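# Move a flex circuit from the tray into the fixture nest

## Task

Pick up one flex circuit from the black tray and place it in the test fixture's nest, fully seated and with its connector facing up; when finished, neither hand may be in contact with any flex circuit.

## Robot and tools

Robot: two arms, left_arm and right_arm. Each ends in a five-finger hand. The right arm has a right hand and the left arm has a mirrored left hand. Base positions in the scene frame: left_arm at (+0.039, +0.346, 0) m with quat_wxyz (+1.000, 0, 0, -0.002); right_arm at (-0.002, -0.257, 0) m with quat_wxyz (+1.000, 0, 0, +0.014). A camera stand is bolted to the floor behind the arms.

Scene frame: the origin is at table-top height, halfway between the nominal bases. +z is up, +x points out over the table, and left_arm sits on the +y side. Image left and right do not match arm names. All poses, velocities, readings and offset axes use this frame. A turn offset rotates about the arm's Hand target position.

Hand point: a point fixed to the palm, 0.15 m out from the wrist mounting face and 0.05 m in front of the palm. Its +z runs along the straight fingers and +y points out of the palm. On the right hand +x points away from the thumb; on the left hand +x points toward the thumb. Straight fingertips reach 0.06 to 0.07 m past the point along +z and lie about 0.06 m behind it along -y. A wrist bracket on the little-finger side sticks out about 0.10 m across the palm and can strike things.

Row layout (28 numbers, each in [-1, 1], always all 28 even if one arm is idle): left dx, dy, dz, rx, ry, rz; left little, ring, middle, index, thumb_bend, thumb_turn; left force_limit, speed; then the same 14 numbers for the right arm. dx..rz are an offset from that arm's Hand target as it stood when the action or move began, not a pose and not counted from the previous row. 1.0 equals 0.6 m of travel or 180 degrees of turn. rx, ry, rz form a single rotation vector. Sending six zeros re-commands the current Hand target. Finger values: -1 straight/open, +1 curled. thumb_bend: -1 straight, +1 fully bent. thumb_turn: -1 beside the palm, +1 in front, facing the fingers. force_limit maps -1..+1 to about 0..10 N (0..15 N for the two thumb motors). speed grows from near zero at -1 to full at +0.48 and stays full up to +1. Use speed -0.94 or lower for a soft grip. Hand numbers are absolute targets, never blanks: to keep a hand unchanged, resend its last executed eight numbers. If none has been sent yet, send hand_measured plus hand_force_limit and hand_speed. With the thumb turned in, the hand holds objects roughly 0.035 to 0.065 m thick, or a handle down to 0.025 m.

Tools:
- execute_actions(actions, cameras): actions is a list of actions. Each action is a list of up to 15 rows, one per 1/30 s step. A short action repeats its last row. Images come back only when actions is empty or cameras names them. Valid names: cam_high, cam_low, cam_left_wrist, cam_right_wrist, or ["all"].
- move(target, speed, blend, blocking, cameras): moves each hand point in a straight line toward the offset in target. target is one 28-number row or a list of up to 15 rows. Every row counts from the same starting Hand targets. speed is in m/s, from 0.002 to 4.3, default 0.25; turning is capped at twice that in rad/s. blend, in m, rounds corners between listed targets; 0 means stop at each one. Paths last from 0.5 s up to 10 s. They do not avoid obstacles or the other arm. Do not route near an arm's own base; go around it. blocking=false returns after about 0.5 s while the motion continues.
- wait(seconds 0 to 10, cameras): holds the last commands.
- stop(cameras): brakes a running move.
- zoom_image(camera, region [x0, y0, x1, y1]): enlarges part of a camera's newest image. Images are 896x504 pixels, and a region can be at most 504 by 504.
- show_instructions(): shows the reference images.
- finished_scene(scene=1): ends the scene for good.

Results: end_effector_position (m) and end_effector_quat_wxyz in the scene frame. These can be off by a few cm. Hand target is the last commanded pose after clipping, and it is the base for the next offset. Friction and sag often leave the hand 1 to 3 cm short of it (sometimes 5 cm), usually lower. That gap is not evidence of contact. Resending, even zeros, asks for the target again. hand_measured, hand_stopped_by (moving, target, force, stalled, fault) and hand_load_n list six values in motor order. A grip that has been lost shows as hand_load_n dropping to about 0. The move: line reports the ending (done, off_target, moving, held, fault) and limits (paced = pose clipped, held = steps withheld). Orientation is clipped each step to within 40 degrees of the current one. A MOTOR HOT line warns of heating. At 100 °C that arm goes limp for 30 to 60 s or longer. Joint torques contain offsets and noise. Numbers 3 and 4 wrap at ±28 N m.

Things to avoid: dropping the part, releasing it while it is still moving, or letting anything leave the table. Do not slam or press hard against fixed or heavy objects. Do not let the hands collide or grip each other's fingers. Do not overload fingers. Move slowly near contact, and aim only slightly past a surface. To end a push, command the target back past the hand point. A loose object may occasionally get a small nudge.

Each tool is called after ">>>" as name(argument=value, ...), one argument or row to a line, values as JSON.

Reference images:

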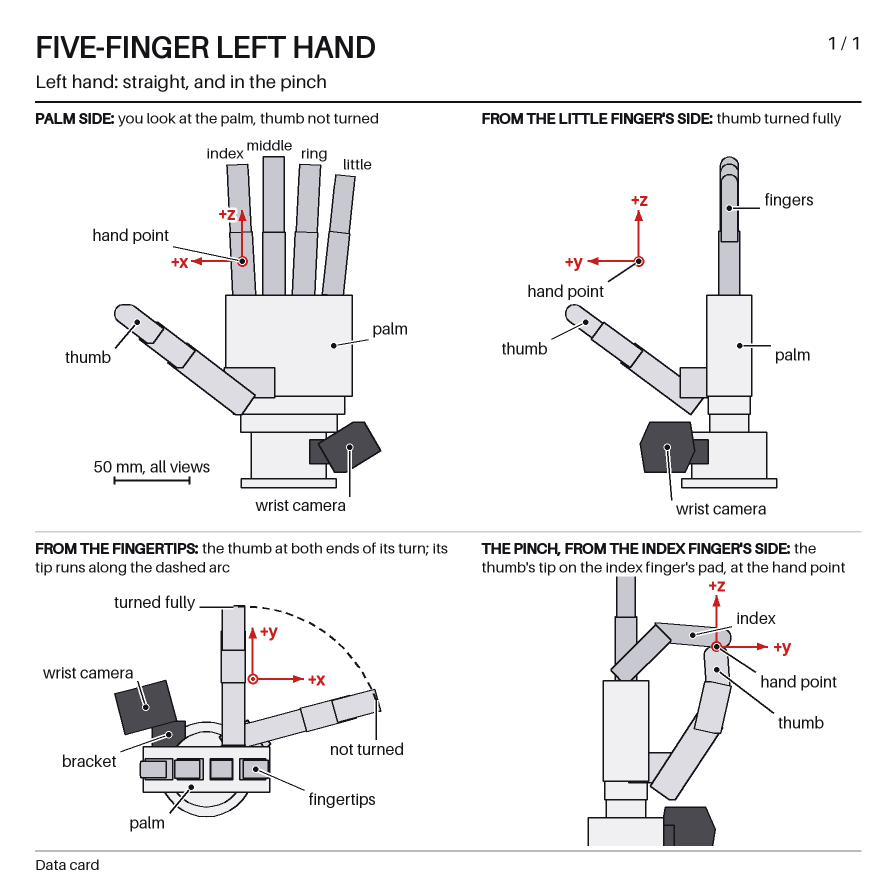

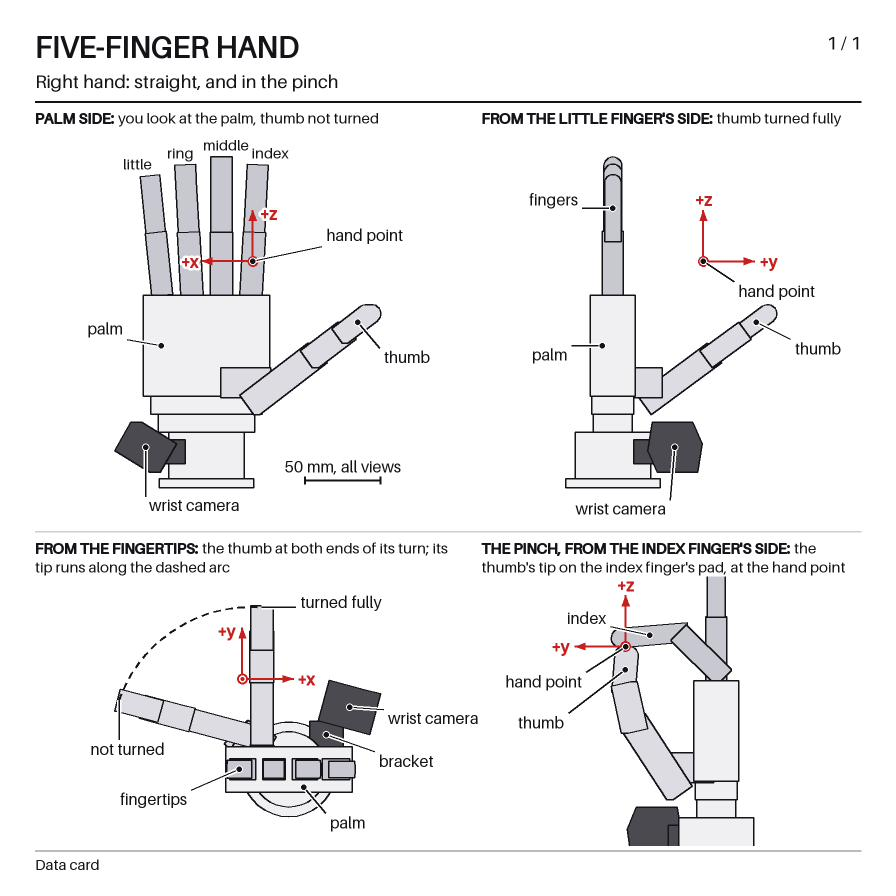

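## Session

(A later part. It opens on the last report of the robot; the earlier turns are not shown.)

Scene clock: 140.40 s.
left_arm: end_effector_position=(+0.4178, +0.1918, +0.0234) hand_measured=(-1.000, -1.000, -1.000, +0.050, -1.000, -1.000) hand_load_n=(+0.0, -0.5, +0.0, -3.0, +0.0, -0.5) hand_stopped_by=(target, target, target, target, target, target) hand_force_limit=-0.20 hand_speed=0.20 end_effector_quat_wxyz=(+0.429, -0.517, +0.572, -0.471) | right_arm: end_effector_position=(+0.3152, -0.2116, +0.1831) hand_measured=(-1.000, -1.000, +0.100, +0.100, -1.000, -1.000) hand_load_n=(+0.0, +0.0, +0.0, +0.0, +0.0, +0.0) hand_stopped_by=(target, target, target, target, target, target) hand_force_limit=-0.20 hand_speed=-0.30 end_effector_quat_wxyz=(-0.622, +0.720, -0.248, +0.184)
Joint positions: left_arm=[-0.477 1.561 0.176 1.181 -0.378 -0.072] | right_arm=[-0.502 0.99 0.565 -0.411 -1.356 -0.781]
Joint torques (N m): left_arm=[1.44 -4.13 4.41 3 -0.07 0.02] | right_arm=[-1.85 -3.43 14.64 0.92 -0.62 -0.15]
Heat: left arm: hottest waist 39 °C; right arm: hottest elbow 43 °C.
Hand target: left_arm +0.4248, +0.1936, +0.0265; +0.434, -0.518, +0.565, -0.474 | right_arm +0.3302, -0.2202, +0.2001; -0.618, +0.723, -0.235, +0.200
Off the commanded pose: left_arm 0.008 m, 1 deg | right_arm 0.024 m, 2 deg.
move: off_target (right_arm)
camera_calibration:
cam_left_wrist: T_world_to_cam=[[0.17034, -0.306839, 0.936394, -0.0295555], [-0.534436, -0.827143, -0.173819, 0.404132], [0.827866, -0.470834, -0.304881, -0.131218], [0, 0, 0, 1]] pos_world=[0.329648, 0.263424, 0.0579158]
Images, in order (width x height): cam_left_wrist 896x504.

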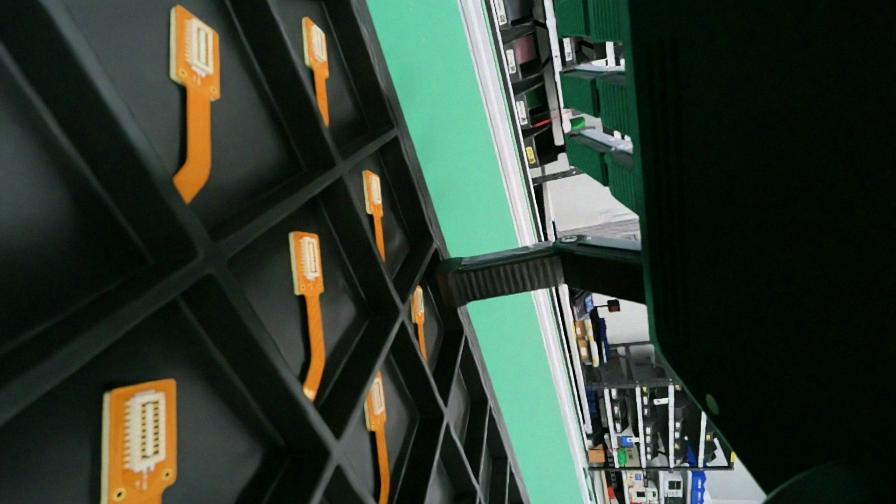

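>>> move(
  target=[-0.0095,0.00167,-0.00333,0,0,0,-1,-1,-1,0.05,-1,-1,-0.2,0.2,0,0,0,0,0,0,-1,-1,0.1,0.1,-1,-1,-0.2,-0.3],
  speed=0.03,
  cameras=["cam_left_wrist"],
)

>>> zoom_image(
  camera="cam_left_wrist",
  region=[380, 210, 500, 330],
)

Scene clock: 142.27 s.
left_arm: end_effector_position=(+0.4179, +0.1920, +0.0232) hand_measured=(-1.000, -1.000, -1.000, +0.050, -1.000, -1.000) hand_load_n=(+0.0, +0.0, +0.0, -1.0, +0.0, +0.0) hand_stopped_by=(target, target, target, target, target, target) hand_force_limit=-0.20 hand_speed=0.20 end_effector_quat_wxyz=(+0.430, -0.517, +0.570, -0.472) | right_arm: end_effector_position=(+0.3152, -0.2116, +0.1831) hand_measured=(-1.000, -1.000, +0.100, +0.100, -1.000, -1.000) hand_load_n=(+0.0, +0.0, +0.0, +0.0, +0.0, +0.0) hand_stopped_by=(target, target, target, target, target, target) hand_force_limit=-0.20 hand_speed=-0.30 end_effector_quat_wxyz=(-0.622, +0.720, -0.248, +0.184)
Joint positions: left_arm=[-0.477 1.572 0.174 1.198 -0.379 -0.072] | right_arm=[-0.502 0.99 0.565 -0.411 -1.356 -0.781]
Joint torques (N m): left_arm=[0.85 -5.42 3.23 3.07 -0.3 0.01] | right_arm=[-1.85 -3.37 14.64 0.92 -0.61 -0.14]
Heat: left arm: hottest waist 39 °C; right arm: hottest elbow 44 °C.
Hand target: left_arm +0.4191, +0.1946, +0.0244; +0.434, -0.518, +0.565, -0.474 | right_arm +0.3302, -0.2202, +0.2001; -0.618, +0.723, -0.235, +0.200
Off the commanded pose: left_arm 0.003 m, 1 deg | right_arm 0.024 m, 2 deg.
move: off_target (right_arm)
camera_calibration:
cam_left_wrist: T_world_to_cam=[[0.166154, -0.304507, 0.937906, -0.0281589], [-0.532616, -0.828168, -0.174524, 0.403744], [0.829888, -0.470546, -0.299789, -0.132334], [0, 0, 0, 1]] pos_world=[0.329541, 0.263524, 0.0572009]
Images, in order (width x height): cam_left_wrist 896x504.

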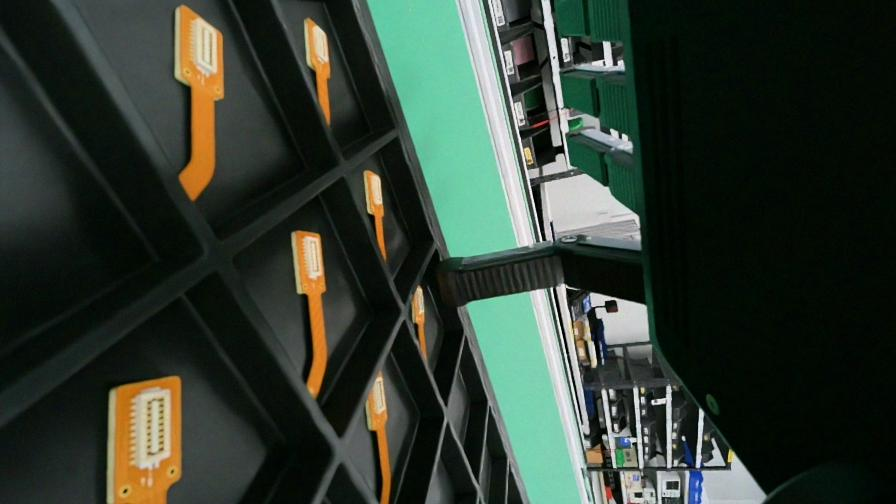

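Scaled by 4.200.

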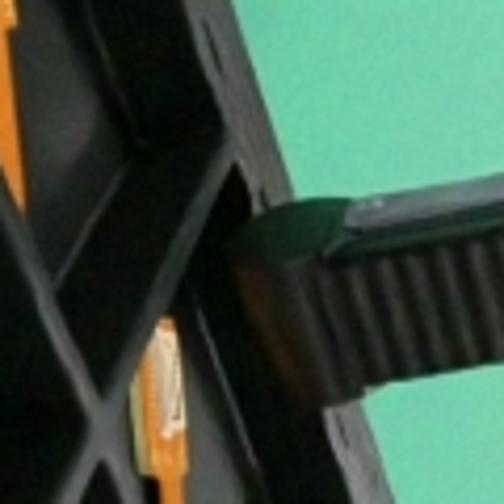

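>>> move(
  target=[
    [0.006,-0.002,0.0125,0,0,0,-1,-1,-1,0.05,-1,-1,-0.2,0.2,0,0,0,0,0,0,-1,-1,0.1,0.1,-1,-1,-0.2,-0.3],
    [0.0,0.0,0.006,0,0,0,-1,-1,-1,0.05,-1,-1,-0.2,0.2,0,0,0,0,0,0,-1,-1,0.1,0.1,-1,-1,-0.2,-0.3],
  ],
  speed=0.03,
  cameras=["cam_left_wrist"],
)

>>> zoom_image(
  camera="cam_left_wrist",
  region=[380, 210, 500, 330],
)

Scene clock: 144.73 s.
left_arm: end_effector_position=(+0.4181, +0.1925, +0.0266) hand_measured=(-1.000, -1.000, -1.000, +0.050, -1.000, -1.000) hand_load_n=(+0.0, +0.0, +0.0, +0.0, +0.0, -0.5) hand_stopped_by=(target, target, target, target, target, target) hand_force_limit=-0.20 hand_speed=0.20 end_effector_quat_wxyz=(+0.431, -0.517, +0.569, -0.472) | right_arm: end_effector_position=(+0.3152, -0.2116, +0.1831) hand_measured=(-1.000, -1.000, +0.100, +0.100, -1.000, -1.000) hand_load_n=(+0.0, +0.0, +0.0, +0.0, +0.0, -0.5) hand_stopped_by=(target, target, target, target, target, target) hand_force_limit=-0.20 hand_speed=-0.30 end_effector_quat_wxyz=(-0.622, +0.720, -0.248, +0.184)
Joint positions: left_arm=[-0.477 1.548 0.174 1.176 -0.382 -0.072] | right_arm=[-0.502 0.99 0.565 -0.411 -1.356 -0.781]
Joint torques (N m): left_arm=[0.67 -5.13 3.41 2.93 -0.2 0] | right_arm=[-1.85 -3.37 14.65 0.92 -0.62 -0.15]
Heat: left arm: hottest waist 39 °C; right arm: hottest elbow 44 °C.
Hand target: left_arm +0.4191, +0.1946, +0.0281; +0.434, -0.518, +0.565, -0.474 | right_arm +0.3302, -0.2202, +0.2001; -0.618, +0.723, -0.235, +0.200
Off the commanded pose: left_arm 0.003 m, 1 deg | right_arm 0.024 m, 2 deg.
move: off_target (right_arm)
camera_calibration:
cam_left_wrist: T_world_to_cam=[[0.166089, -0.304193, 0.93802, -0.0312131], [-0.530299, -0.829529, -0.175114, 0.404138], [0.831383, -0.468346, -0.299089, -0.132231], [0, 0, 0, 1]] pos_world=[0.329433, 0.263819, 0.0604997]
Images, in order (width x height): cam_left_wrist 896x504.

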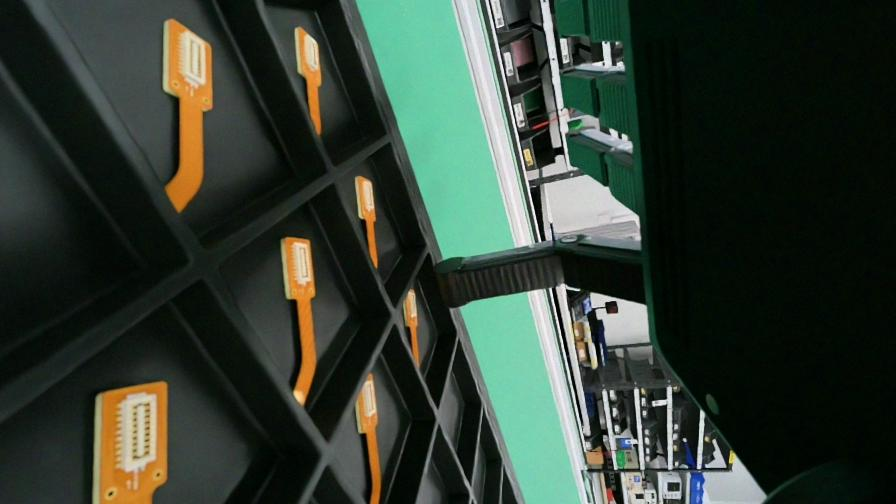

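Scaled by 4.200.

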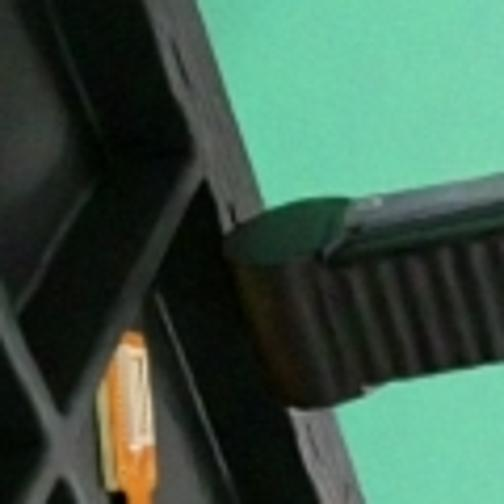

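>>> move(
  target=[
    [-0.00633,0.0,0.0,0,0,0,-1,-1,-1,0.05,-1,-1,-0.2,0.2,0,0,0,0,0,0,-1,-1,0.1,0.1,-1,-1,-0.2,-0.3],
    [-0.00633,0.0,-0.00617,0,0,0,-1,-1,-1,0.05,-1,-1,-0.2,0.2,0,0,0,0,0,0,-1,-1,0.1,0.1,-1,-1,-0.2,-0.3],
  ],
  speed=0.03,
  cameras=["cam_left_wrist"],
)

>>> zoom_image(
  camera="cam_left_wrist",
  region=[380, 210, 500, 330],
)

Scene clock: 146.40 s.
left_arm: end_effector_position=(+0.4148, +0.1959, +0.0208) hand_measured=(-1.000, -1.000, -1.000, +0.050, -1.000, -1.000) hand_load_n=(+0.0, +0.0, +0.0, +0.0, +0.0, +0.0) hand_stopped_by=(target, target, target, target, target, target) hand_force_limit=-0.20 hand_speed=0.20 end_effector_quat_wxyz=(+0.432, -0.520, +0.570, -0.467) | right_arm: end_effector_position=(+0.3152, -0.2116, +0.1831) hand_measured=(-1.000, -1.000, +0.100, +0.100, -1.000, -1.000) hand_load_n=(+0.0, -0.5, +0.0, -0.5, +0.0, +0.0) hand_stopped_by=(target, target, target, target, target, target) hand_force_limit=-0.20 hand_speed=-0.30 end_effector_quat_wxyz=(-0.622, +0.720, -0.248, +0.184)
Joint positions: left_arm=[-0.477 1.571 0.165 1.198 -0.389 -0.072] | right_arm=[-0.502 0.99 0.565 -0.411 -1.356 -0.781]
Joint torques (N m): left_arm=[0.21 -5.19 3.1 3.23 -0.2 -0.02] | right_arm=[-1.85 -3.37 14.65 0.92 -0.61 -0.15]
Heat: left arm: hottest waist 39 °C; right arm: hottest elbow 44 °C.
Hand target: left_arm +0.4153, +0.1946, +0.0243; +0.434, -0.518, +0.565, -0.474 | right_arm +0.3302, -0.2202, +0.2001; -0.618, +0.723, -0.235, +0.200
Off the commanded pose: left_arm 0.004 m, 1 deg | right_arm 0.024 m, 2 deg.
move: off_target (right_arm)
camera_calibration:
cam_left_wrist: T_world_to_cam=[[0.175006, -0.30793, 0.935175, -0.0271183], [-0.52534, -0.832529, -0.175821, 0.402803], [0.832701, -0.460515, -0.307466, -0.131572], [0, 0, 0, 1]] pos_world=[0.325915, 0.266404, 0.0557277]
Images, in order (width x height): cam_left_wrist 896x504.

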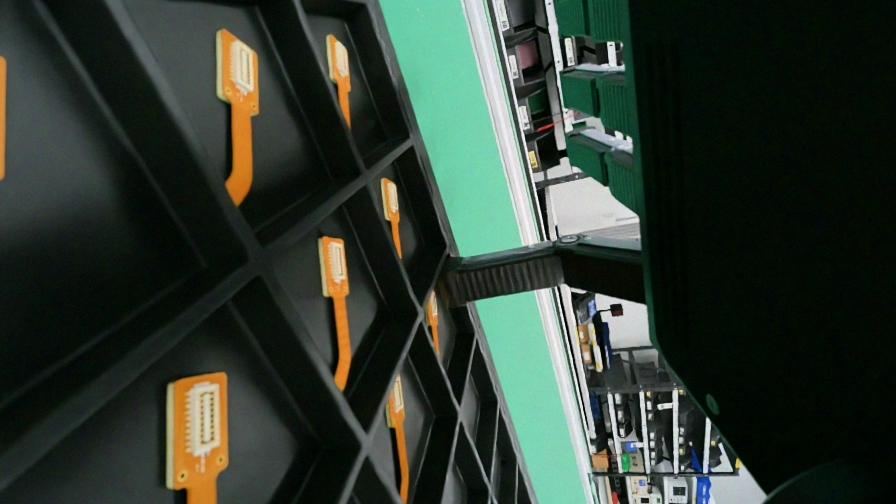

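Scaled by 4.200.

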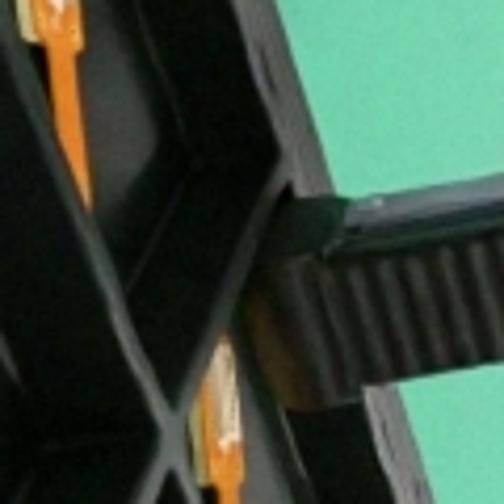

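>>> move(
  target=[
    [0,0,0.1,0,0,0,-1,-1,-1,0.05,-1,-1,-0.2,0.2,0,0,0,0,0,0,-1,-1,0.1,0.1,-1,-1,-0.2,-0.3],
    [-0.0422,0.021,0.0978,0.0592,0.1579,-0.1684,-1,-1,-1,-0.34,-1,-1,-0.2,0.2,0,0,0,0,0,0,-1,-1,0.1,0.1,-1,-1,-0.2,-0.3],
  ],
  speed=[0.15,0.3],
  blend=[0.01,0],
  cameras=["cam_left_wrist"],
)

Scene clock: 153.77 s.
left_arm: end_effector_position=(+0.3704, +0.2075, +0.0641) hand_measured=(-1.000, -1.000, -1.000, -0.340, -1.000, -1.000) hand_load_n=(+0.0, +0.0, +0.0, +0.0, +0.0, +0.0) hand_stopped_by=(target, target, target, target, target, target) hand_force_limit=-0.20 hand_speed=0.20 end_effector_quat_wxyz=(+0.178, -0.417, +0.811, -0.369) | right_arm: end_effector_position=(+0.3152, -0.2116, +0.1831) hand_measured=(-1.000, -1.000, +0.100, +0.100, -1.000, -1.000) hand_load_n=(+0.0, +0.0, +0.0, +0.0, +0.0, -0.5) hand_stopped_by=(target, target, target, target, target, target) hand_force_limit=-0.20 hand_speed=-0.30 end_effector_quat_wxyz=(-0.622, +0.720, -0.248, +0.184)
Joint positions: left_arm=[-0.177 1.057 0.494 -0.219 0.341 0.297] | right_arm=[-0.502 0.99 0.565 -0.411 -1.356 -0.781]
Joint torques (N m): left_arm=[1.2 -3.72 12.37 1.44 0.23 0.06] | right_arm=[-1.85 -3.37 14.65 0.92 -0.62 -0.15]
Heat: left arm: hottest waist 39 °C; right arm: hottest elbow 45 °C.
Hand target: left_arm +0.3900, +0.2072, +0.0830; +0.192, -0.411, +0.808, -0.377 | right_arm +0.3302, -0.2202, +0.2001; -0.618, +0.723, -0.235, +0.200
Off the commanded pose: left_arm 0.027 m, 2 deg | right_arm 0.024 m, 2 deg.
move: off_target (left_arm, right_arm); target 2's new numbers were sent with left_arm's hand 0.027 m and 2 deg from that target
camera_calibration:
cam_left_wrist: T_world_to_cam=[[0.3661, -0.603282, 0.708535, -0.0512243], [-0.898623, -0.426996, 0.100753, 0.433042], [0.241759, -0.673592, -0.698446, 0.212178], [0, 0, 0, 1]] pos_world=[0.356599, 0.296926, 0.140859]
Images, in order (width x height): cam_left_wrist 896x504.

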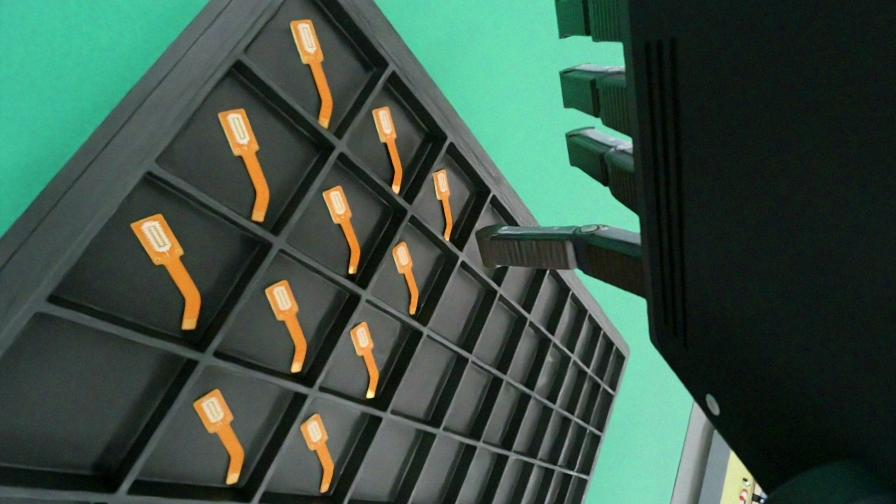

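>>> zoom_image(
  camera="cam_left_wrist",
  region=[300, 40, 520, 260],
)

>>> zoom_image(
  camera="cam_left_wrist",
  region=[120, 140, 500, 450],
)

Scaled by 2.291.

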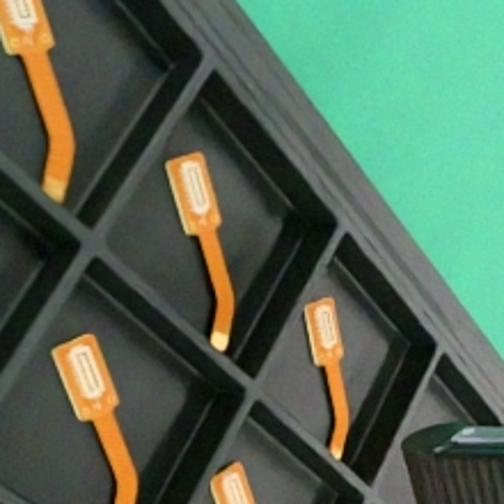

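Scaled by 1.326.

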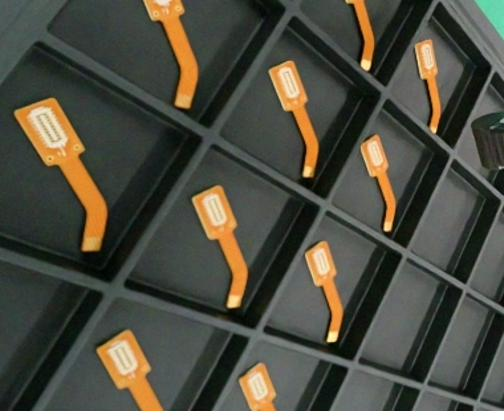

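>>> move(
  target=[0.0535,-0.0028,-0.0228,0,0,0,-1,-1,-1,-0.34,-1,-1,-0.2,0.2,0,0,0,0,0,0,-1,-1,0.1,0.1,-1,-1,-0.2,-0.3],
  speed=0.06,
  cameras=["cam_left_wrist"],
)

Scene clock: 157.63 s.
left_arm: end_effector_position=(+0.3938, +0.2073, +0.0491) hand_measured=(-1.000, -1.000, -1.000, -0.340, -1.000, -1.000) hand_load_n=(+0.0, +0.0, +0.0, +0.0, +0.0, +0.0) hand_stopped_by=(target, target, target, target, target, target) hand_force_limit=-0.20 hand_speed=0.20 end_effector_quat_wxyz=(+0.167, -0.422, +0.815, -0.360) | right_arm: end_effector_position=(+0.3152, -0.2116, +0.1831) hand_measured=(-1.000, -1.000, +0.100, +0.100, -1.000, -1.000) hand_load_n=(+0.0, +0.0, +0.0, +0.0, +0.0, -0.5) hand_stopped_by=(target, target, target, target, target, target) hand_force_limit=-0.20 hand_speed=-0.30 end_effector_quat_wxyz=(-0.622, +0.720, -0.248, +0.184)
Joint positions: left_arm=[-0.163 1.184 0.545 -0.179 0.351 0.307] | right_arm=[-0.502 0.99 0.565 -0.411 -1.356 -0.781]
Joint torques (N m): left_arm=[0.91 -5.25 11.81 2.73 0.23 0.07] | right_arm=[-1.85 -3.43 14.65 0.92 -0.62 -0.14]
Heat: left arm: hottest waist 39 °C; right arm: hottest elbow 45 °C.
Hand target: left_arm +0.4221, +0.2054, +0.0695; +0.192, -0.411, +0.807, -0.377 | right_arm +0.3302, -0.2202, +0.2001; -0.618, +0.723, -0.235, +0.200
Off the commanded pose: left_arm 0.035 m, 4 deg | right_arm 0.024 m, 2 deg.
move: off_target (left_arm, right_arm)
camera_calibration:
cam_left_wrist: T_world_to_cam=[[0.388352, -0.606765, 0.693555, -0.0566389], [-0.894873, -0.427971, 0.126663, 0.452998], [0.219967, -0.669833, -0.709181, 0.204252], [0, 0, 0, 1]] pos_world=[0.382443, 0.296318, 0.126756]
Images, in order (width x height): cam_left_wrist 896x504.

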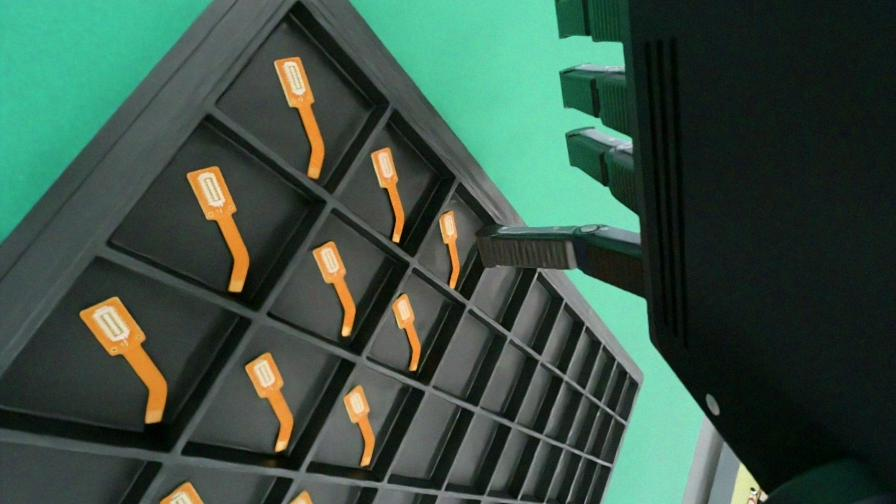

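>>> zoom_image(
  camera="cam_left_wrist",
  region=[390, 170, 530, 310],
)

Scaled by 3.600.

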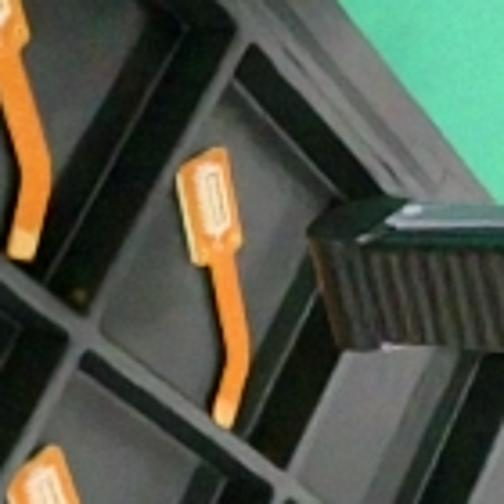

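>>> move(
  target=[0.0125,0.0033,-0.014,0,0,0,-1,-1,-1,-0.34,-1,-1,-0.2,0.2,0,0,0,0,0,0,-1,-1,0.1,0.1,-1,-1,-0.2,-0.3],
  speed=0.03,
  cameras=["cam_left_wrist"],
)

>>> zoom_image(
  camera="cam_left_wrist",
  region=[390, 170, 530, 310],
)

Scene clock: 160.80 s.
left_arm: end_effector_position=(+0.4014, +0.2086, +0.0417) hand_measured=(-1.000, -1.000, -1.000, -0.340, -1.000, -1.000) hand_load_n=(+0.0, +0.0, +0.0, +0.0, +0.5, -0.5) hand_stopped_by=(target, target, target, target, target, target) hand_force_limit=-0.20 hand_speed=0.20 end_effector_quat_wxyz=(+0.167, -0.422, +0.815, -0.361) | right_arm: end_effector_position=(+0.3152, -0.2116, +0.1831) hand_measured=(-1.000, -1.000, +0.100, +0.100, -1.000, -1.000) hand_load_n=(+0.0, -0.5, +0.0, +0.0, +0.0, +0.0) hand_stopped_by=(target, target, target, target, target, target) hand_force_limit=-0.20 hand_speed=-0.30 end_effector_quat_wxyz=(-0.622, +0.720, -0.248, +0.184)
Joint positions: left_arm=[-0.154 1.224 0.551 -0.145 0.358 0.314] | right_arm=[-0.502 0.99 0.565 -0.411 -1.356 -0.781]
Joint torques (N m): left_arm=[1.26 -4.95 11.56 2.69 0.23 0.08] | right_arm=[-1.79 -3.37 14.65 0.92 -0.62 -0.14]
Heat: left arm: hottest waist 39 °C; right arm: hottest elbow 45 °C.
Hand target: left_arm +0.4295, +0.2074, +0.0609; +0.192, -0.411, +0.808, -0.377 | right_arm +0.3302, -0.2202, +0.2001; -0.618, +0.723, -0.235, +0.200
Off the commanded pose: left_arm 0.034 m, 4 deg | right_arm 0.024 m, 2 deg.
move: off_target (left_arm, right_arm)
camera_calibration:
cam_left_wrist: T_world_to_cam=[[0.38715, -0.606459, 0.694495, -0.0532942], [-0.895291, -0.427307, 0.125946, 0.461268], [0.220381, -0.670535, -0.708389, 0.198106], [0, 0, 0, 1]] pos_world=[0.389943, 0.297619, 0.119254]
Images, in order (width x height): cam_left_wrist 896x504.

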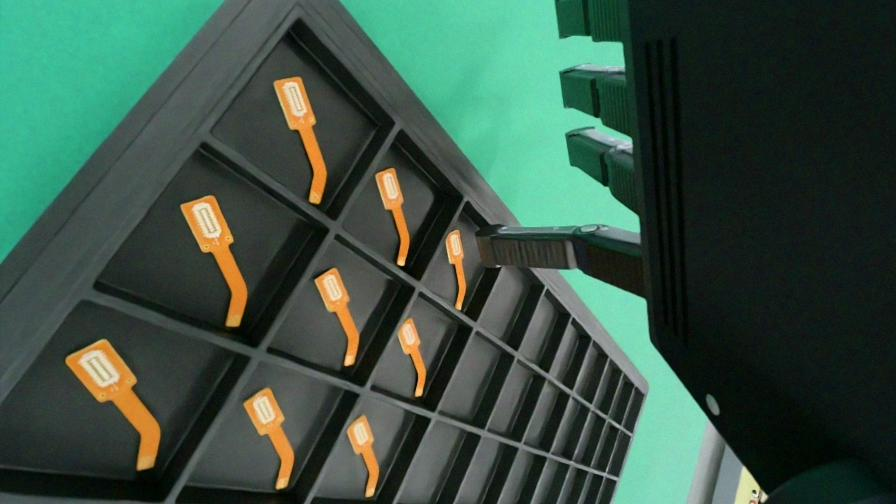

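Scaled by 3.600.

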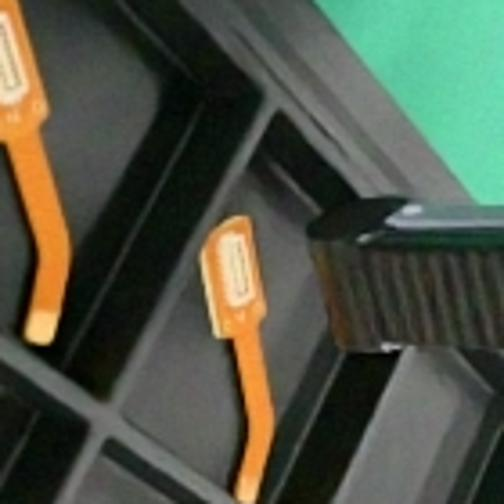

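>>> move(
  target=[-0.002,0.0015,-0.0185,0,0,0,-1,-1,-1,-0.34,-1,-1,-0.2,0.2,0,0,0,0,0,0,-1,-1,0.1,0.1,-1,-1,-0.2,-0.3],
  speed=0.03,
  cameras=["cam_left_wrist"],
)

>>> zoom_image(
  camera="cam_left_wrist",
  region=[390, 170, 530, 310],
)

Scene clock: 162.07 s.
left_arm: end_effector_position=(+0.4080, +0.2070, +0.0403) hand_measured=(-1.000, -1.000, -1.000, -0.340, -1.000, -1.000) hand_load_n=(+0.0, +0.0, +0.0, -3.0, +0.0, +0.0) hand_stopped_by=(target, target, target, target, target, target) hand_force_limit=-0.20 hand_speed=0.20 end_effector_quat_wxyz=(+0.172, -0.417, +0.813, -0.368) | right_arm: end_effector_position=(+0.3152, -0.2116, +0.1831) hand_measured=(-1.000, -1.000, +0.100, +0.100, -1.000, -1.000) hand_load_n=(+0.0, -0.5, +0.0, +0.0, +0.0, +0.0) hand_stopped_by=(target, target, target, target, target, target) hand_force_limit=-0.20 hand_speed=-0.30 end_effector_quat_wxyz=(-0.622, +0.720, -0.248, +0.184)
Joint positions: left_arm=[-0.152 1.242 0.551 -0.107 0.365 0.315] | right_arm=[-0.502 0.99 0.565 -0.411 -1.356 -0.781]
Joint torques (N m): left_arm=[1.2 -5.19 9.99 2.8 0.02 0.07] | right_arm=[-1.85 -3.37 14.65 0.92 -0.61 -0.14]
Heat: left arm: hottest waist 39 °C; right arm: hottest elbow 45 °C.
Hand target: left_arm +0.4283, +0.2084, +0.0497; +0.192, -0.411, +0.808, -0.377 | right_arm +0.3302, -0.2202, +0.2001; -0.618, +0.723, -0.235, +0.200
Off the commanded pose: left_arm 0.022 m, 3 deg | right_arm 0.024 m, 2 deg.
move: off_target (left_arm, right_arm)
camera_calibration:
cam_left_wrist: T_world_to_cam=[[0.371271, -0.602621, 0.706403, -0.0505713], [-0.899258, -0.422865, 0.111892, 0.468083], [0.231285, -0.676781, -0.69891, 0.191002], [0, 0, 0, 1]] pos_world=[0.395528, 0.296727, 0.116842]
Images, in order (width x height): cam_left_wrist 896x504.

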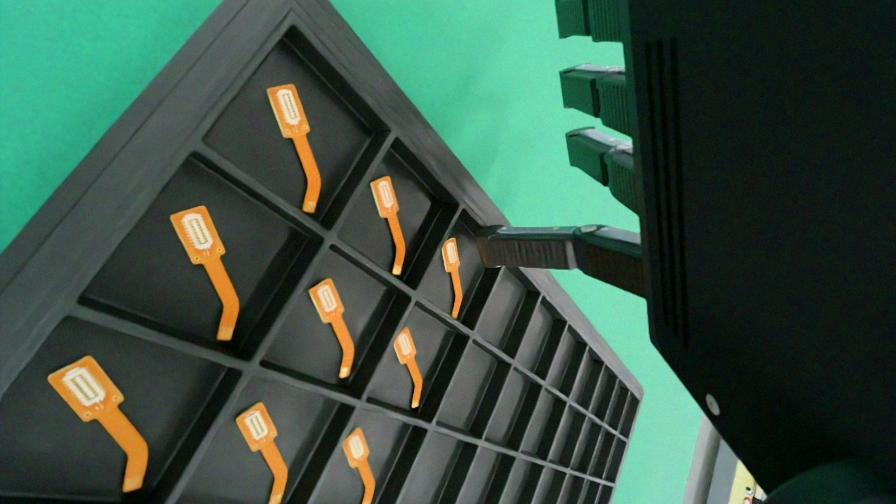

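Scaled by 3.600.

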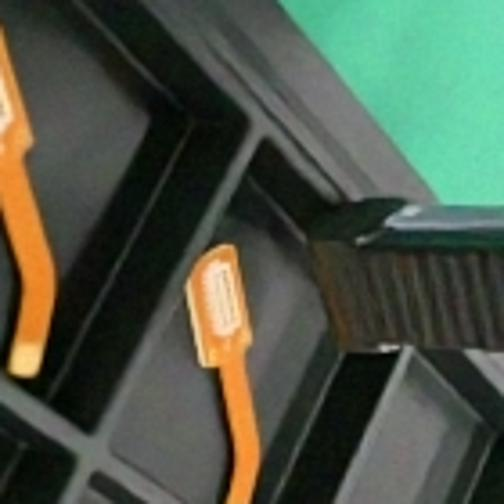

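>>> move(
  target=[-0.014,0.003,0.006,0,0,0,-1,-1,-1,-0.34,-1,-1,-0.2,0.2,0,0,0,0,0,0,-1,-1,0.1,0.1,-1,-1,-0.2,-0.3],
  speed=0.03,
  cameras=["cam_left_wrist"],
)

>>> zoom_image(
  camera="cam_left_wrist",
  region=[390, 170, 530, 310],
)

Scene clock: 164.80 s.
left_arm: end_effector_position=(+0.4085, +0.2072, +0.0418) hand_measured=(-1.000, -1.000, -1.000, -0.340, -1.000, -1.000) hand_load_n=(+0.0, +0.0, +0.0, +0.0, +0.0, +0.0) hand_stopped_by=(target, target, target, target, target, target) hand_force_limit=-0.20 hand_speed=0.20 end_effector_quat_wxyz=(+0.174, -0.417, +0.812, -0.369) | right_arm: end_effector_position=(+0.3152, -0.2116, +0.1831) hand_measured=(-1.000, -1.000, +0.100, +0.100, -1.000, -1.000) hand_load_n=(+0.0, +0.0, +0.0, +0.0, +0.5, -0.5) hand_stopped_by=(target, target, target, target, target, target) hand_force_limit=-0.20 hand_speed=-0.30 end_effector_quat_wxyz=(-0.622, +0.720, -0.248, +0.184)
Joint positions: left_arm=[-0.152 1.238 0.551 -0.107 0.364 0.315] | right_arm=[-0.502 0.99 0.565 -0.411 -1.356 -0.781]
Joint torques (N m): left_arm=[1.08 -6.95 8.79 2.26 0.08 0.07] | right_arm=[-1.79 -3.37 14.64 0.92 -0.62 -0.14]
Heat: left arm: hottest waist 39 °C; right arm: hottest elbow 46 °C.
Hand target: left_arm +0.4198, +0.2101, +0.0534; +0.192, -0.411, +0.808, -0.377 | right_arm +0.3302, -0.2202, +0.2001; -0.618, +0.723, -0.235, +0.200
Off the commanded pose: left_arm 0.017 m, 2 deg | right_arm 0.024 m, 2 deg.
move: off_target (left_arm, right_arm)
camera_calibration:
cam_left_wrist: T_world_to_cam=[[0.36849, -0.602299, 0.708132, -0.0507461], [-0.899535, -0.423267, 0.108082, 0.468763], [0.234632, -0.676817, -0.697759, 0.190717], [0, 0, 0, 1]] pos_world=[0.39562, 0.296928, 0.118344]
Images, in order (width x height): cam_left_wrist 896x504.

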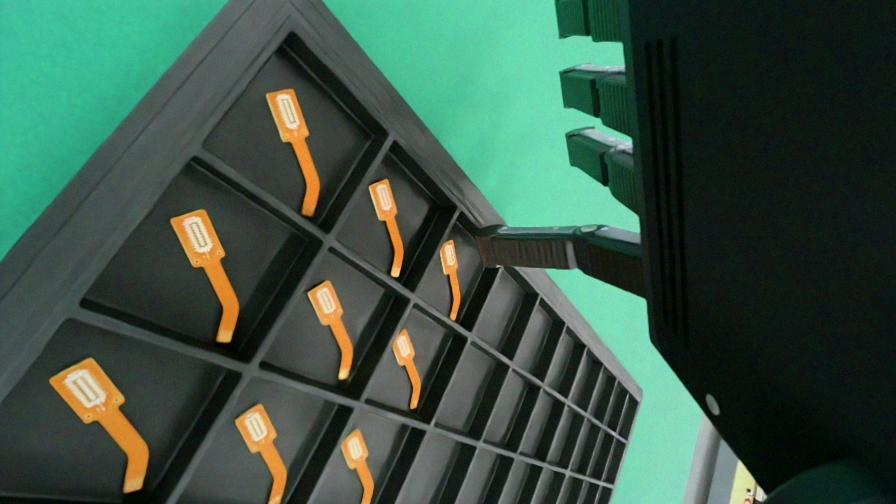

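Scaled by 3.600.

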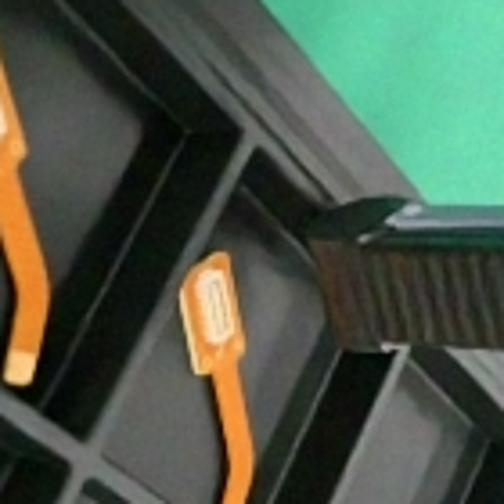

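>>> move(
  target=[
    [0.0027,-0.0163,0.003,0,0,0,-1,-1,-1,-0.34,-1,-1,-0.2,0.2,0,0,0,0,0,0,-1,-1,0.1,0.1,-1,-1,-0.2,-0.3],
    [-0.019,0.0003,-0.0307,0,0,0,-1,-1,-1,-0.34,-1,-1,-0.2,0.2,0,0,0,0,0,0,-1,-1,0.1,0.1,-1,-1,-0.2,-0.3],
  ],
  speed=[0.06,0.03],
  cameras=["cam_left_wrist"],
)

>>> zoom_image(
  camera="cam_left_wrist",
  region=[390, 170, 530, 310],
)

Scene clock: 167.33 s.
left_arm: end_effector_position=(+0.4090, +0.2066, +0.0387) hand_measured=(-1.000, -1.000, -1.000, -0.340, -1.000, -1.000) hand_load_n=(+0.0, -0.5, +0.0, -2.0, +0.0, +0.0) hand_stopped_by=(target, target, target, target, target, target) hand_force_limit=-0.20 hand_speed=0.20 end_effector_quat_wxyz=(+0.188, -0.412, +0.807, -0.379) | right_arm: end_effector_position=(+0.3152, -0.2116, +0.1831) hand_measured=(-1.000, -1.000, +0.100, +0.100, -1.000, -1.000) hand_load_n=(+0.0, +0.0, +0.0, +0.0, +0.0, -0.5) hand_stopped_by=(target, target, target, target, target, target) hand_force_limit=-0.20 hand_speed=-0.30 end_effector_quat_wxyz=(-0.622, +0.720, -0.248, +0.184)
Joint positions: left_arm=[-0.154 1.235 0.521 -0.043 0.361 0.31] | right_arm=[-0.502 0.99 0.565 -0.411 -1.356 -0.781]
Joint torques (N m): left_arm=[0.97 -5.66 6.74 2.36 0.08 0.08] | right_arm=[-1.85 -3.43 14.65 0.92 -0.62 -0.14]
Heat: left arm: hottest waist 39 °C; right arm: hottest elbow 46 °C.
Hand target: left_arm +0.4085, +0.2103, +0.0349; +0.192, -0.411, +0.808, -0.377 | right_arm +0.3302, -0.2202, +0.2001; -0.618, +0.723, -0.235, +0.200
Off the commanded pose: left_arm 0.005 m, 1 deg | right_arm 0.024 m, 2 deg.
move: off_target (right_arm)
camera_calibration:
cam_left_wrist: T_world_to_cam=[[0.345265, -0.596498, 0.724557, -0.0414094], [-0.901303, -0.425958, 0.0788138, 0.471666], [0.261619, -0.680257, -0.684694, 0.177183], [0, 0, 0, 1]] pos_world=[0.393057, 0.296739, 0.114146]
Images, in order (width x height): cam_left_wrist 896x504.

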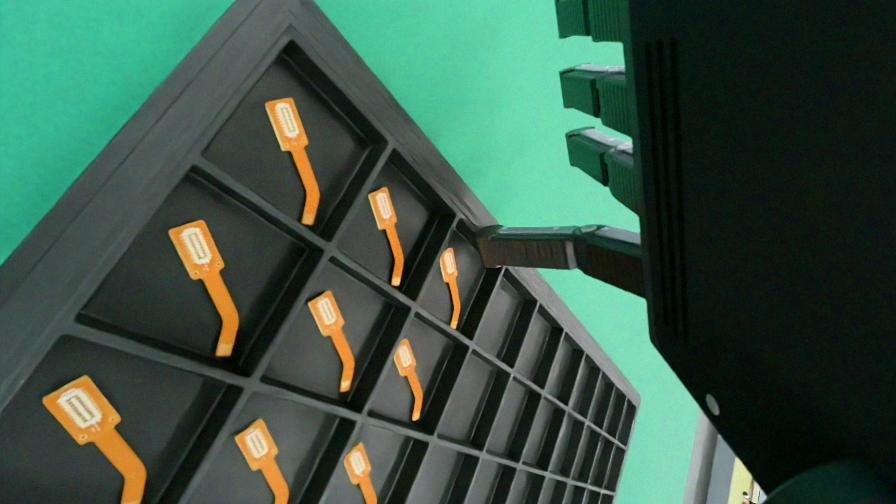

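Scaled by 3.600.

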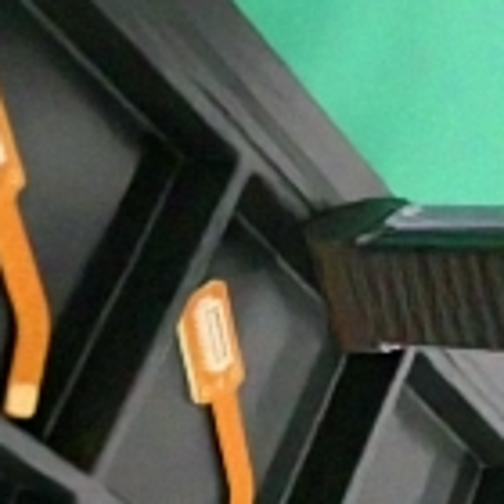

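>>> move(
  target=[0, 0, 0.0167, 0, 0, 0, -1, -1, -1, -0.34, -1, -1, -0.2, 0.2, 0, 0, 0, 0, 0, 0, -1, -1, 0.1, 0.1, -1, -1, -0.2, -0.3],
  speed=0.05,
  cameras=["cam_left_wrist"],
)

Scene clock: 169.23 s.
left_arm: end_effector_position=(+0.4068, +0.2071, +0.0403) hand_measured=(-1.000, -1.000, -1.000, -0.340, -1.000, -1.000) hand_load_n=(+0.0, +0.0, +0.0, +0.0, +0.0, +0.0) hand_stopped_by=(target, target, target, target, target, target) hand_force_limit=-0.20 hand_speed=0.20 end_effector_quat_wxyz=(+0.187, -0.413, +0.808, -0.377) | right_arm: end_effector_position=(+0.3152, -0.2116, +0.1831) hand_measured=(-1.000, -1.000, +0.100, +0.100, -1.000, -1.000) hand_load_n=(+0.0, +0.0, +0.0, +0.0, +0.0, -0.5) hand_stopped_by=(target, target, target, target, target, target) hand_force_limit=-0.20 hand_speed=-0.30 end_effector_quat_wxyz=(-0.622, +0.720, -0.248, +0.184)
Joint positions: left_arm=[-0.154 1.225 0.521 -0.057 0.36 0.312] | right_arm=[-0.502 0.99 0.565 -0.411 -1.356 -0.781]
Joint torques (N m): left_arm=[1.03 -6.71 7.99 1.42 0.08 0.07] | right_arm=[-1.85 -3.37 14.65 0.92 -0.62 -0.14]
Heat: left arm: hottest waist 39 °C; right arm: hottest elbow 46 °C.
Hand target: left_arm +0.4085, +0.2104, +0.0450; +0.192, -0.411, +0.808, -0.377 | right_arm +0.3302, -0.2202, +0.2001; -0.618, +0.723, -0.235, +0.200
Off the commanded pose: left_arm 0.006 m, 1 deg | right_arm 0.024 m, 2 deg.
move: off_target (right_arm)
camera_calibration:
cam_left_wrist: T_world_to_cam=[[0.347562, -0.598112, 0.722124, -0.0419632], [-0.901295, -0.425493, 0.0813759, 0.469549], [0.258587, -0.67913, -0.686961, 0.180297], [0, 0, 0, 1]] pos_world=[0.391165, 0.297136, 0.115949]
Images, in order (width x height): cam_left_wrist 896x504.

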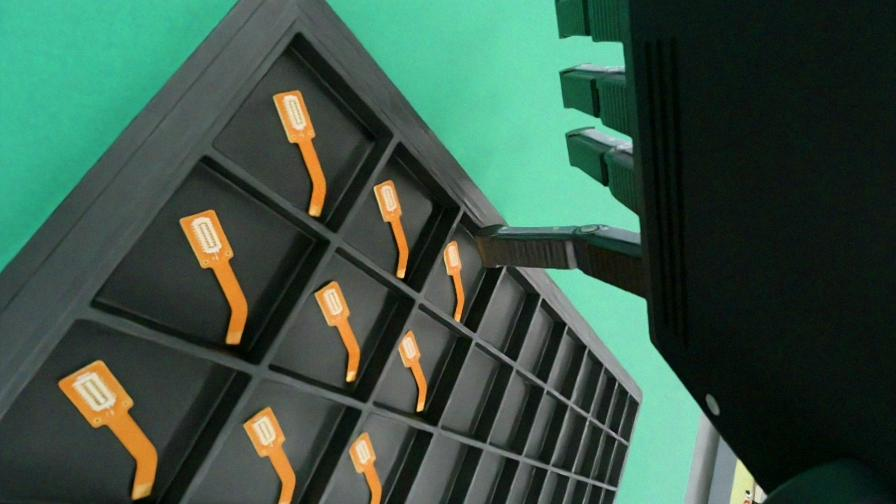

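>>> zoom_image(
  camera="cam_left_wrist",
  region=[400, 200, 520, 340],
)

Scaled by 3.600.

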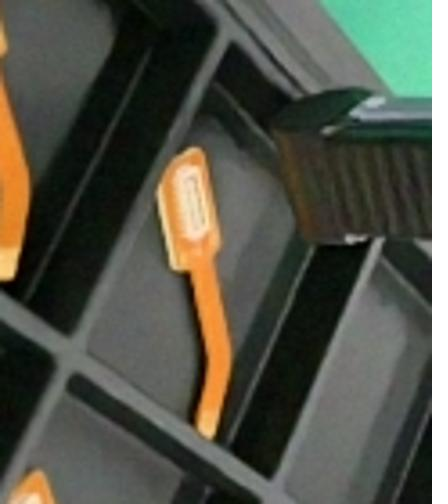

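>>> move(
  target=[-0.0113, -0.0025, 0.0, 0, 0, 0, -1, -1, -1, -0.34, -1, -1, -0.2, 0.2, 0, 0, 0, 0, 0, 0, -1, -1, 0.1, 0.1, -1, -1, -0.2, -0.3],
  speed=0.03,
  cameras=["cam_left_wrist"],
)

Scene clock: 171.70 s.
left_arm: end_effector_position=(+0.4023, +0.2088, +0.0413) hand_measured=(-1.000, -1.000, -1.000, -0.340, -1.000, -1.000) hand_load_n=(+0.0, +0.0, +0.0, +0.0, +0.0, +0.0) hand_stopped_by=(target, target, target, target, target, target) hand_force_limit=-0.20 hand_speed=0.20 end_effector_quat_wxyz=(+0.190, -0.413, +0.807, -0.377) | right_arm: end_effector_position=(+0.3152, -0.2116, +0.1831) hand_measured=(-1.000, -1.000, +0.100, +0.100, -1.000, -1.000) hand_load_n=(+0.0, +0.0, +0.0, +0.0, +0.0, +0.0) hand_stopped_by=(target, target, target, target, target, target) hand_force_limit=-0.20 hand_speed=-0.30 end_effector_quat_wxyz=(-0.622, +0.720, -0.248, +0.184)
Joint positions: left_arm=[-0.154 1.205 0.508 -0.06 0.355 0.312] | right_arm=[-0.502 0.99 0.565 -0.411 -1.356 -0.781]
Joint torques (N m): left_arm=[0.26 -6.42 7.77 1.46 0.07 0.01] | right_arm=[-1.85 -3.37 14.64 0.92 -0.62 -0.14]
Heat: left arm: hottest waist 39 °C; right arm: hottest elbow 46 °C.
Hand target: left_arm +0.4017, +0.2088, +0.0450; +0.192, -0.411, +0.808, -0.377 | right_arm +0.3302, -0.2202, +0.2001; -0.618, +0.723, -0.235, +0.200
Off the commanded pose: left_arm 0.004 m, 0 deg | right_arm 0.024 m, 2 deg.
move: off_target (right_arm)
camera_calibration:
cam_left_wrist: T_world_to_cam=[[0.346479, -0.598913, 0.72198, -0.0395489], [-0.900027, -0.429174, 0.0759058, 0.466681], [0.264394, -0.676101, -0.687738, 0.180347], [0, 0, 0, 1]] pos_world=[0.386046, 0.298534, 0.117161]
Images, in order (width x height): cam_left_wrist 896x504.

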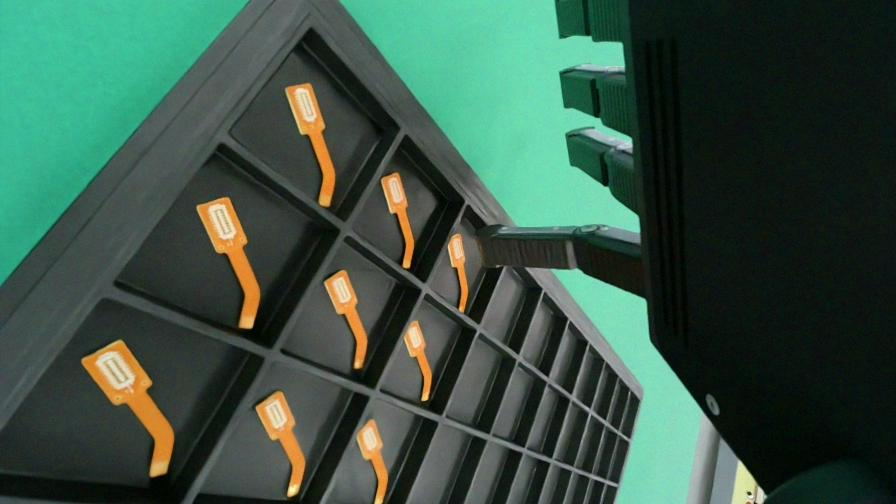

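>>> zoom_image(
  camera="cam_left_wrist",
  region=[400, 200, 520, 340],
)

Scaled by 3.600.

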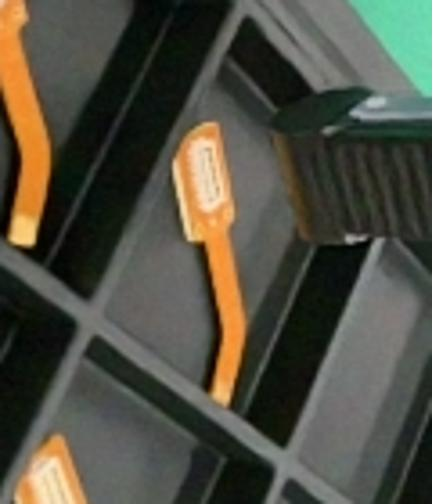

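>>> move(
  target=[-0.0022, -0.0055, -0.0233, 0, 0, 0, -1, -1, -1, -0.34, -1, -1, -0.2, 0.2, 0, 0, 0, 0, 0, 0, -1, -1, 0.1, 0.1, -1, -1, -0.2, -0.3],
  speed=0.03,
  cameras=["cam_left_wrist"],
)

>>> zoom_image(
  camera="cam_left_wrist",
  region=[400, 170, 520, 310],
)

Scene clock: 173.13 s.
left_arm: end_effector_position=(+0.3996, +0.2091, +0.0337) hand_measured=(-1.000, -1.000, -1.000, -0.340, -1.000, -1.000) hand_load_n=(+0.0, +0.0, +0.0, -0.5, +0.0, -0.5) hand_stopped_by=(target, target, target, target, target, target) hand_force_limit=-0.20 hand_speed=0.20 end_effector_quat_wxyz=(+0.192, -0.413, +0.808, -0.375) | right_arm: end_effector_position=(+0.3152, -0.2116, +0.1831) hand_measured=(-1.000, -1.000, +0.100, +0.100, -1.000, -1.000) hand_load_n=(+0.0, +0.0, +0.0, +0.0, +0.0, -0.5) hand_stopped_by=(target, target, target, target, target, target) hand_force_limit=-0.20 hand_speed=-0.30 end_effector_quat_wxyz=(-0.622, +0.720, -0.248, +0.184)
Joint positions: left_arm=[-0.158 1.215 0.49 -0.032 0.348 0.312] | right_arm=[-0.502 0.99 0.565 -0.411 -1.356 -0.781]
Joint torques (N m): left_arm=[-0.32 -4.54 7.19 2.59 -0.01 -0.06] | right_arm=[-1.85 -3.37 14.64 0.94 -0.62 -0.15]
Heat: left arm: hottest waist 39 °C; right arm: hottest elbow 46 °C.
Hand target: left_arm +0.4005, +0.2056, +0.0311; +0.192, -0.411, +0.808, -0.377 | right_arm +0.3302, -0.2202, +0.2001; -0.618, +0.723, -0.235, +0.200
Off the commanded pose: left_arm 0.005 m, 0 deg | right_arm 0.024 m, 2 deg.
move: off_target (right_arm)
camera_calibration:
cam_left_wrist: T_world_to_cam=[[0.346228, -0.601535, 0.719917, -0.0322772], [-0.899559, -0.430699, 0.072747, 0.465099], [0.266308, -0.672795, -0.690237, 0.174684], [0, 0, 0, 1]] pos_world=[0.38304, 0.298428, 0.109975]
Images, in order (width x height): cam_left_wrist 896x504.

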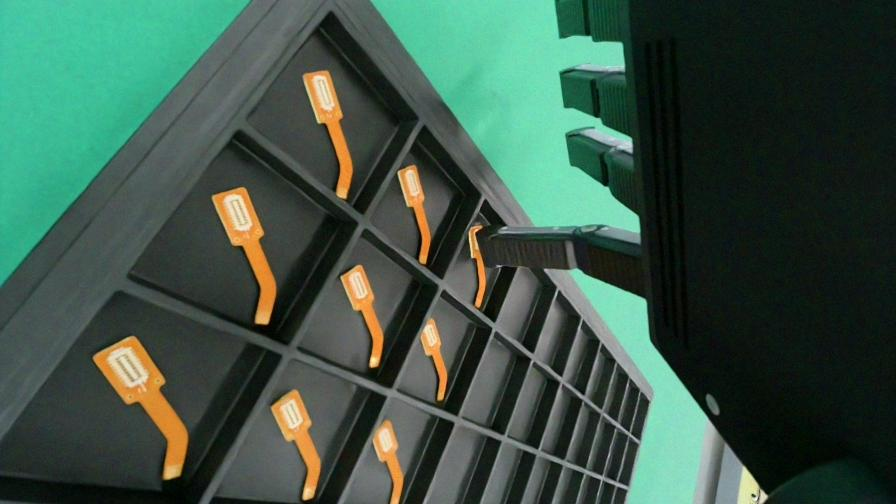

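Scaled by 3.600.

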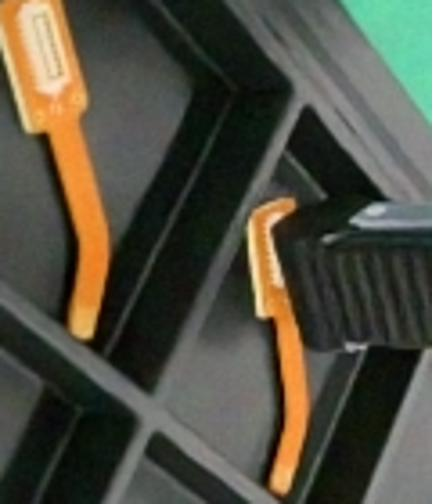

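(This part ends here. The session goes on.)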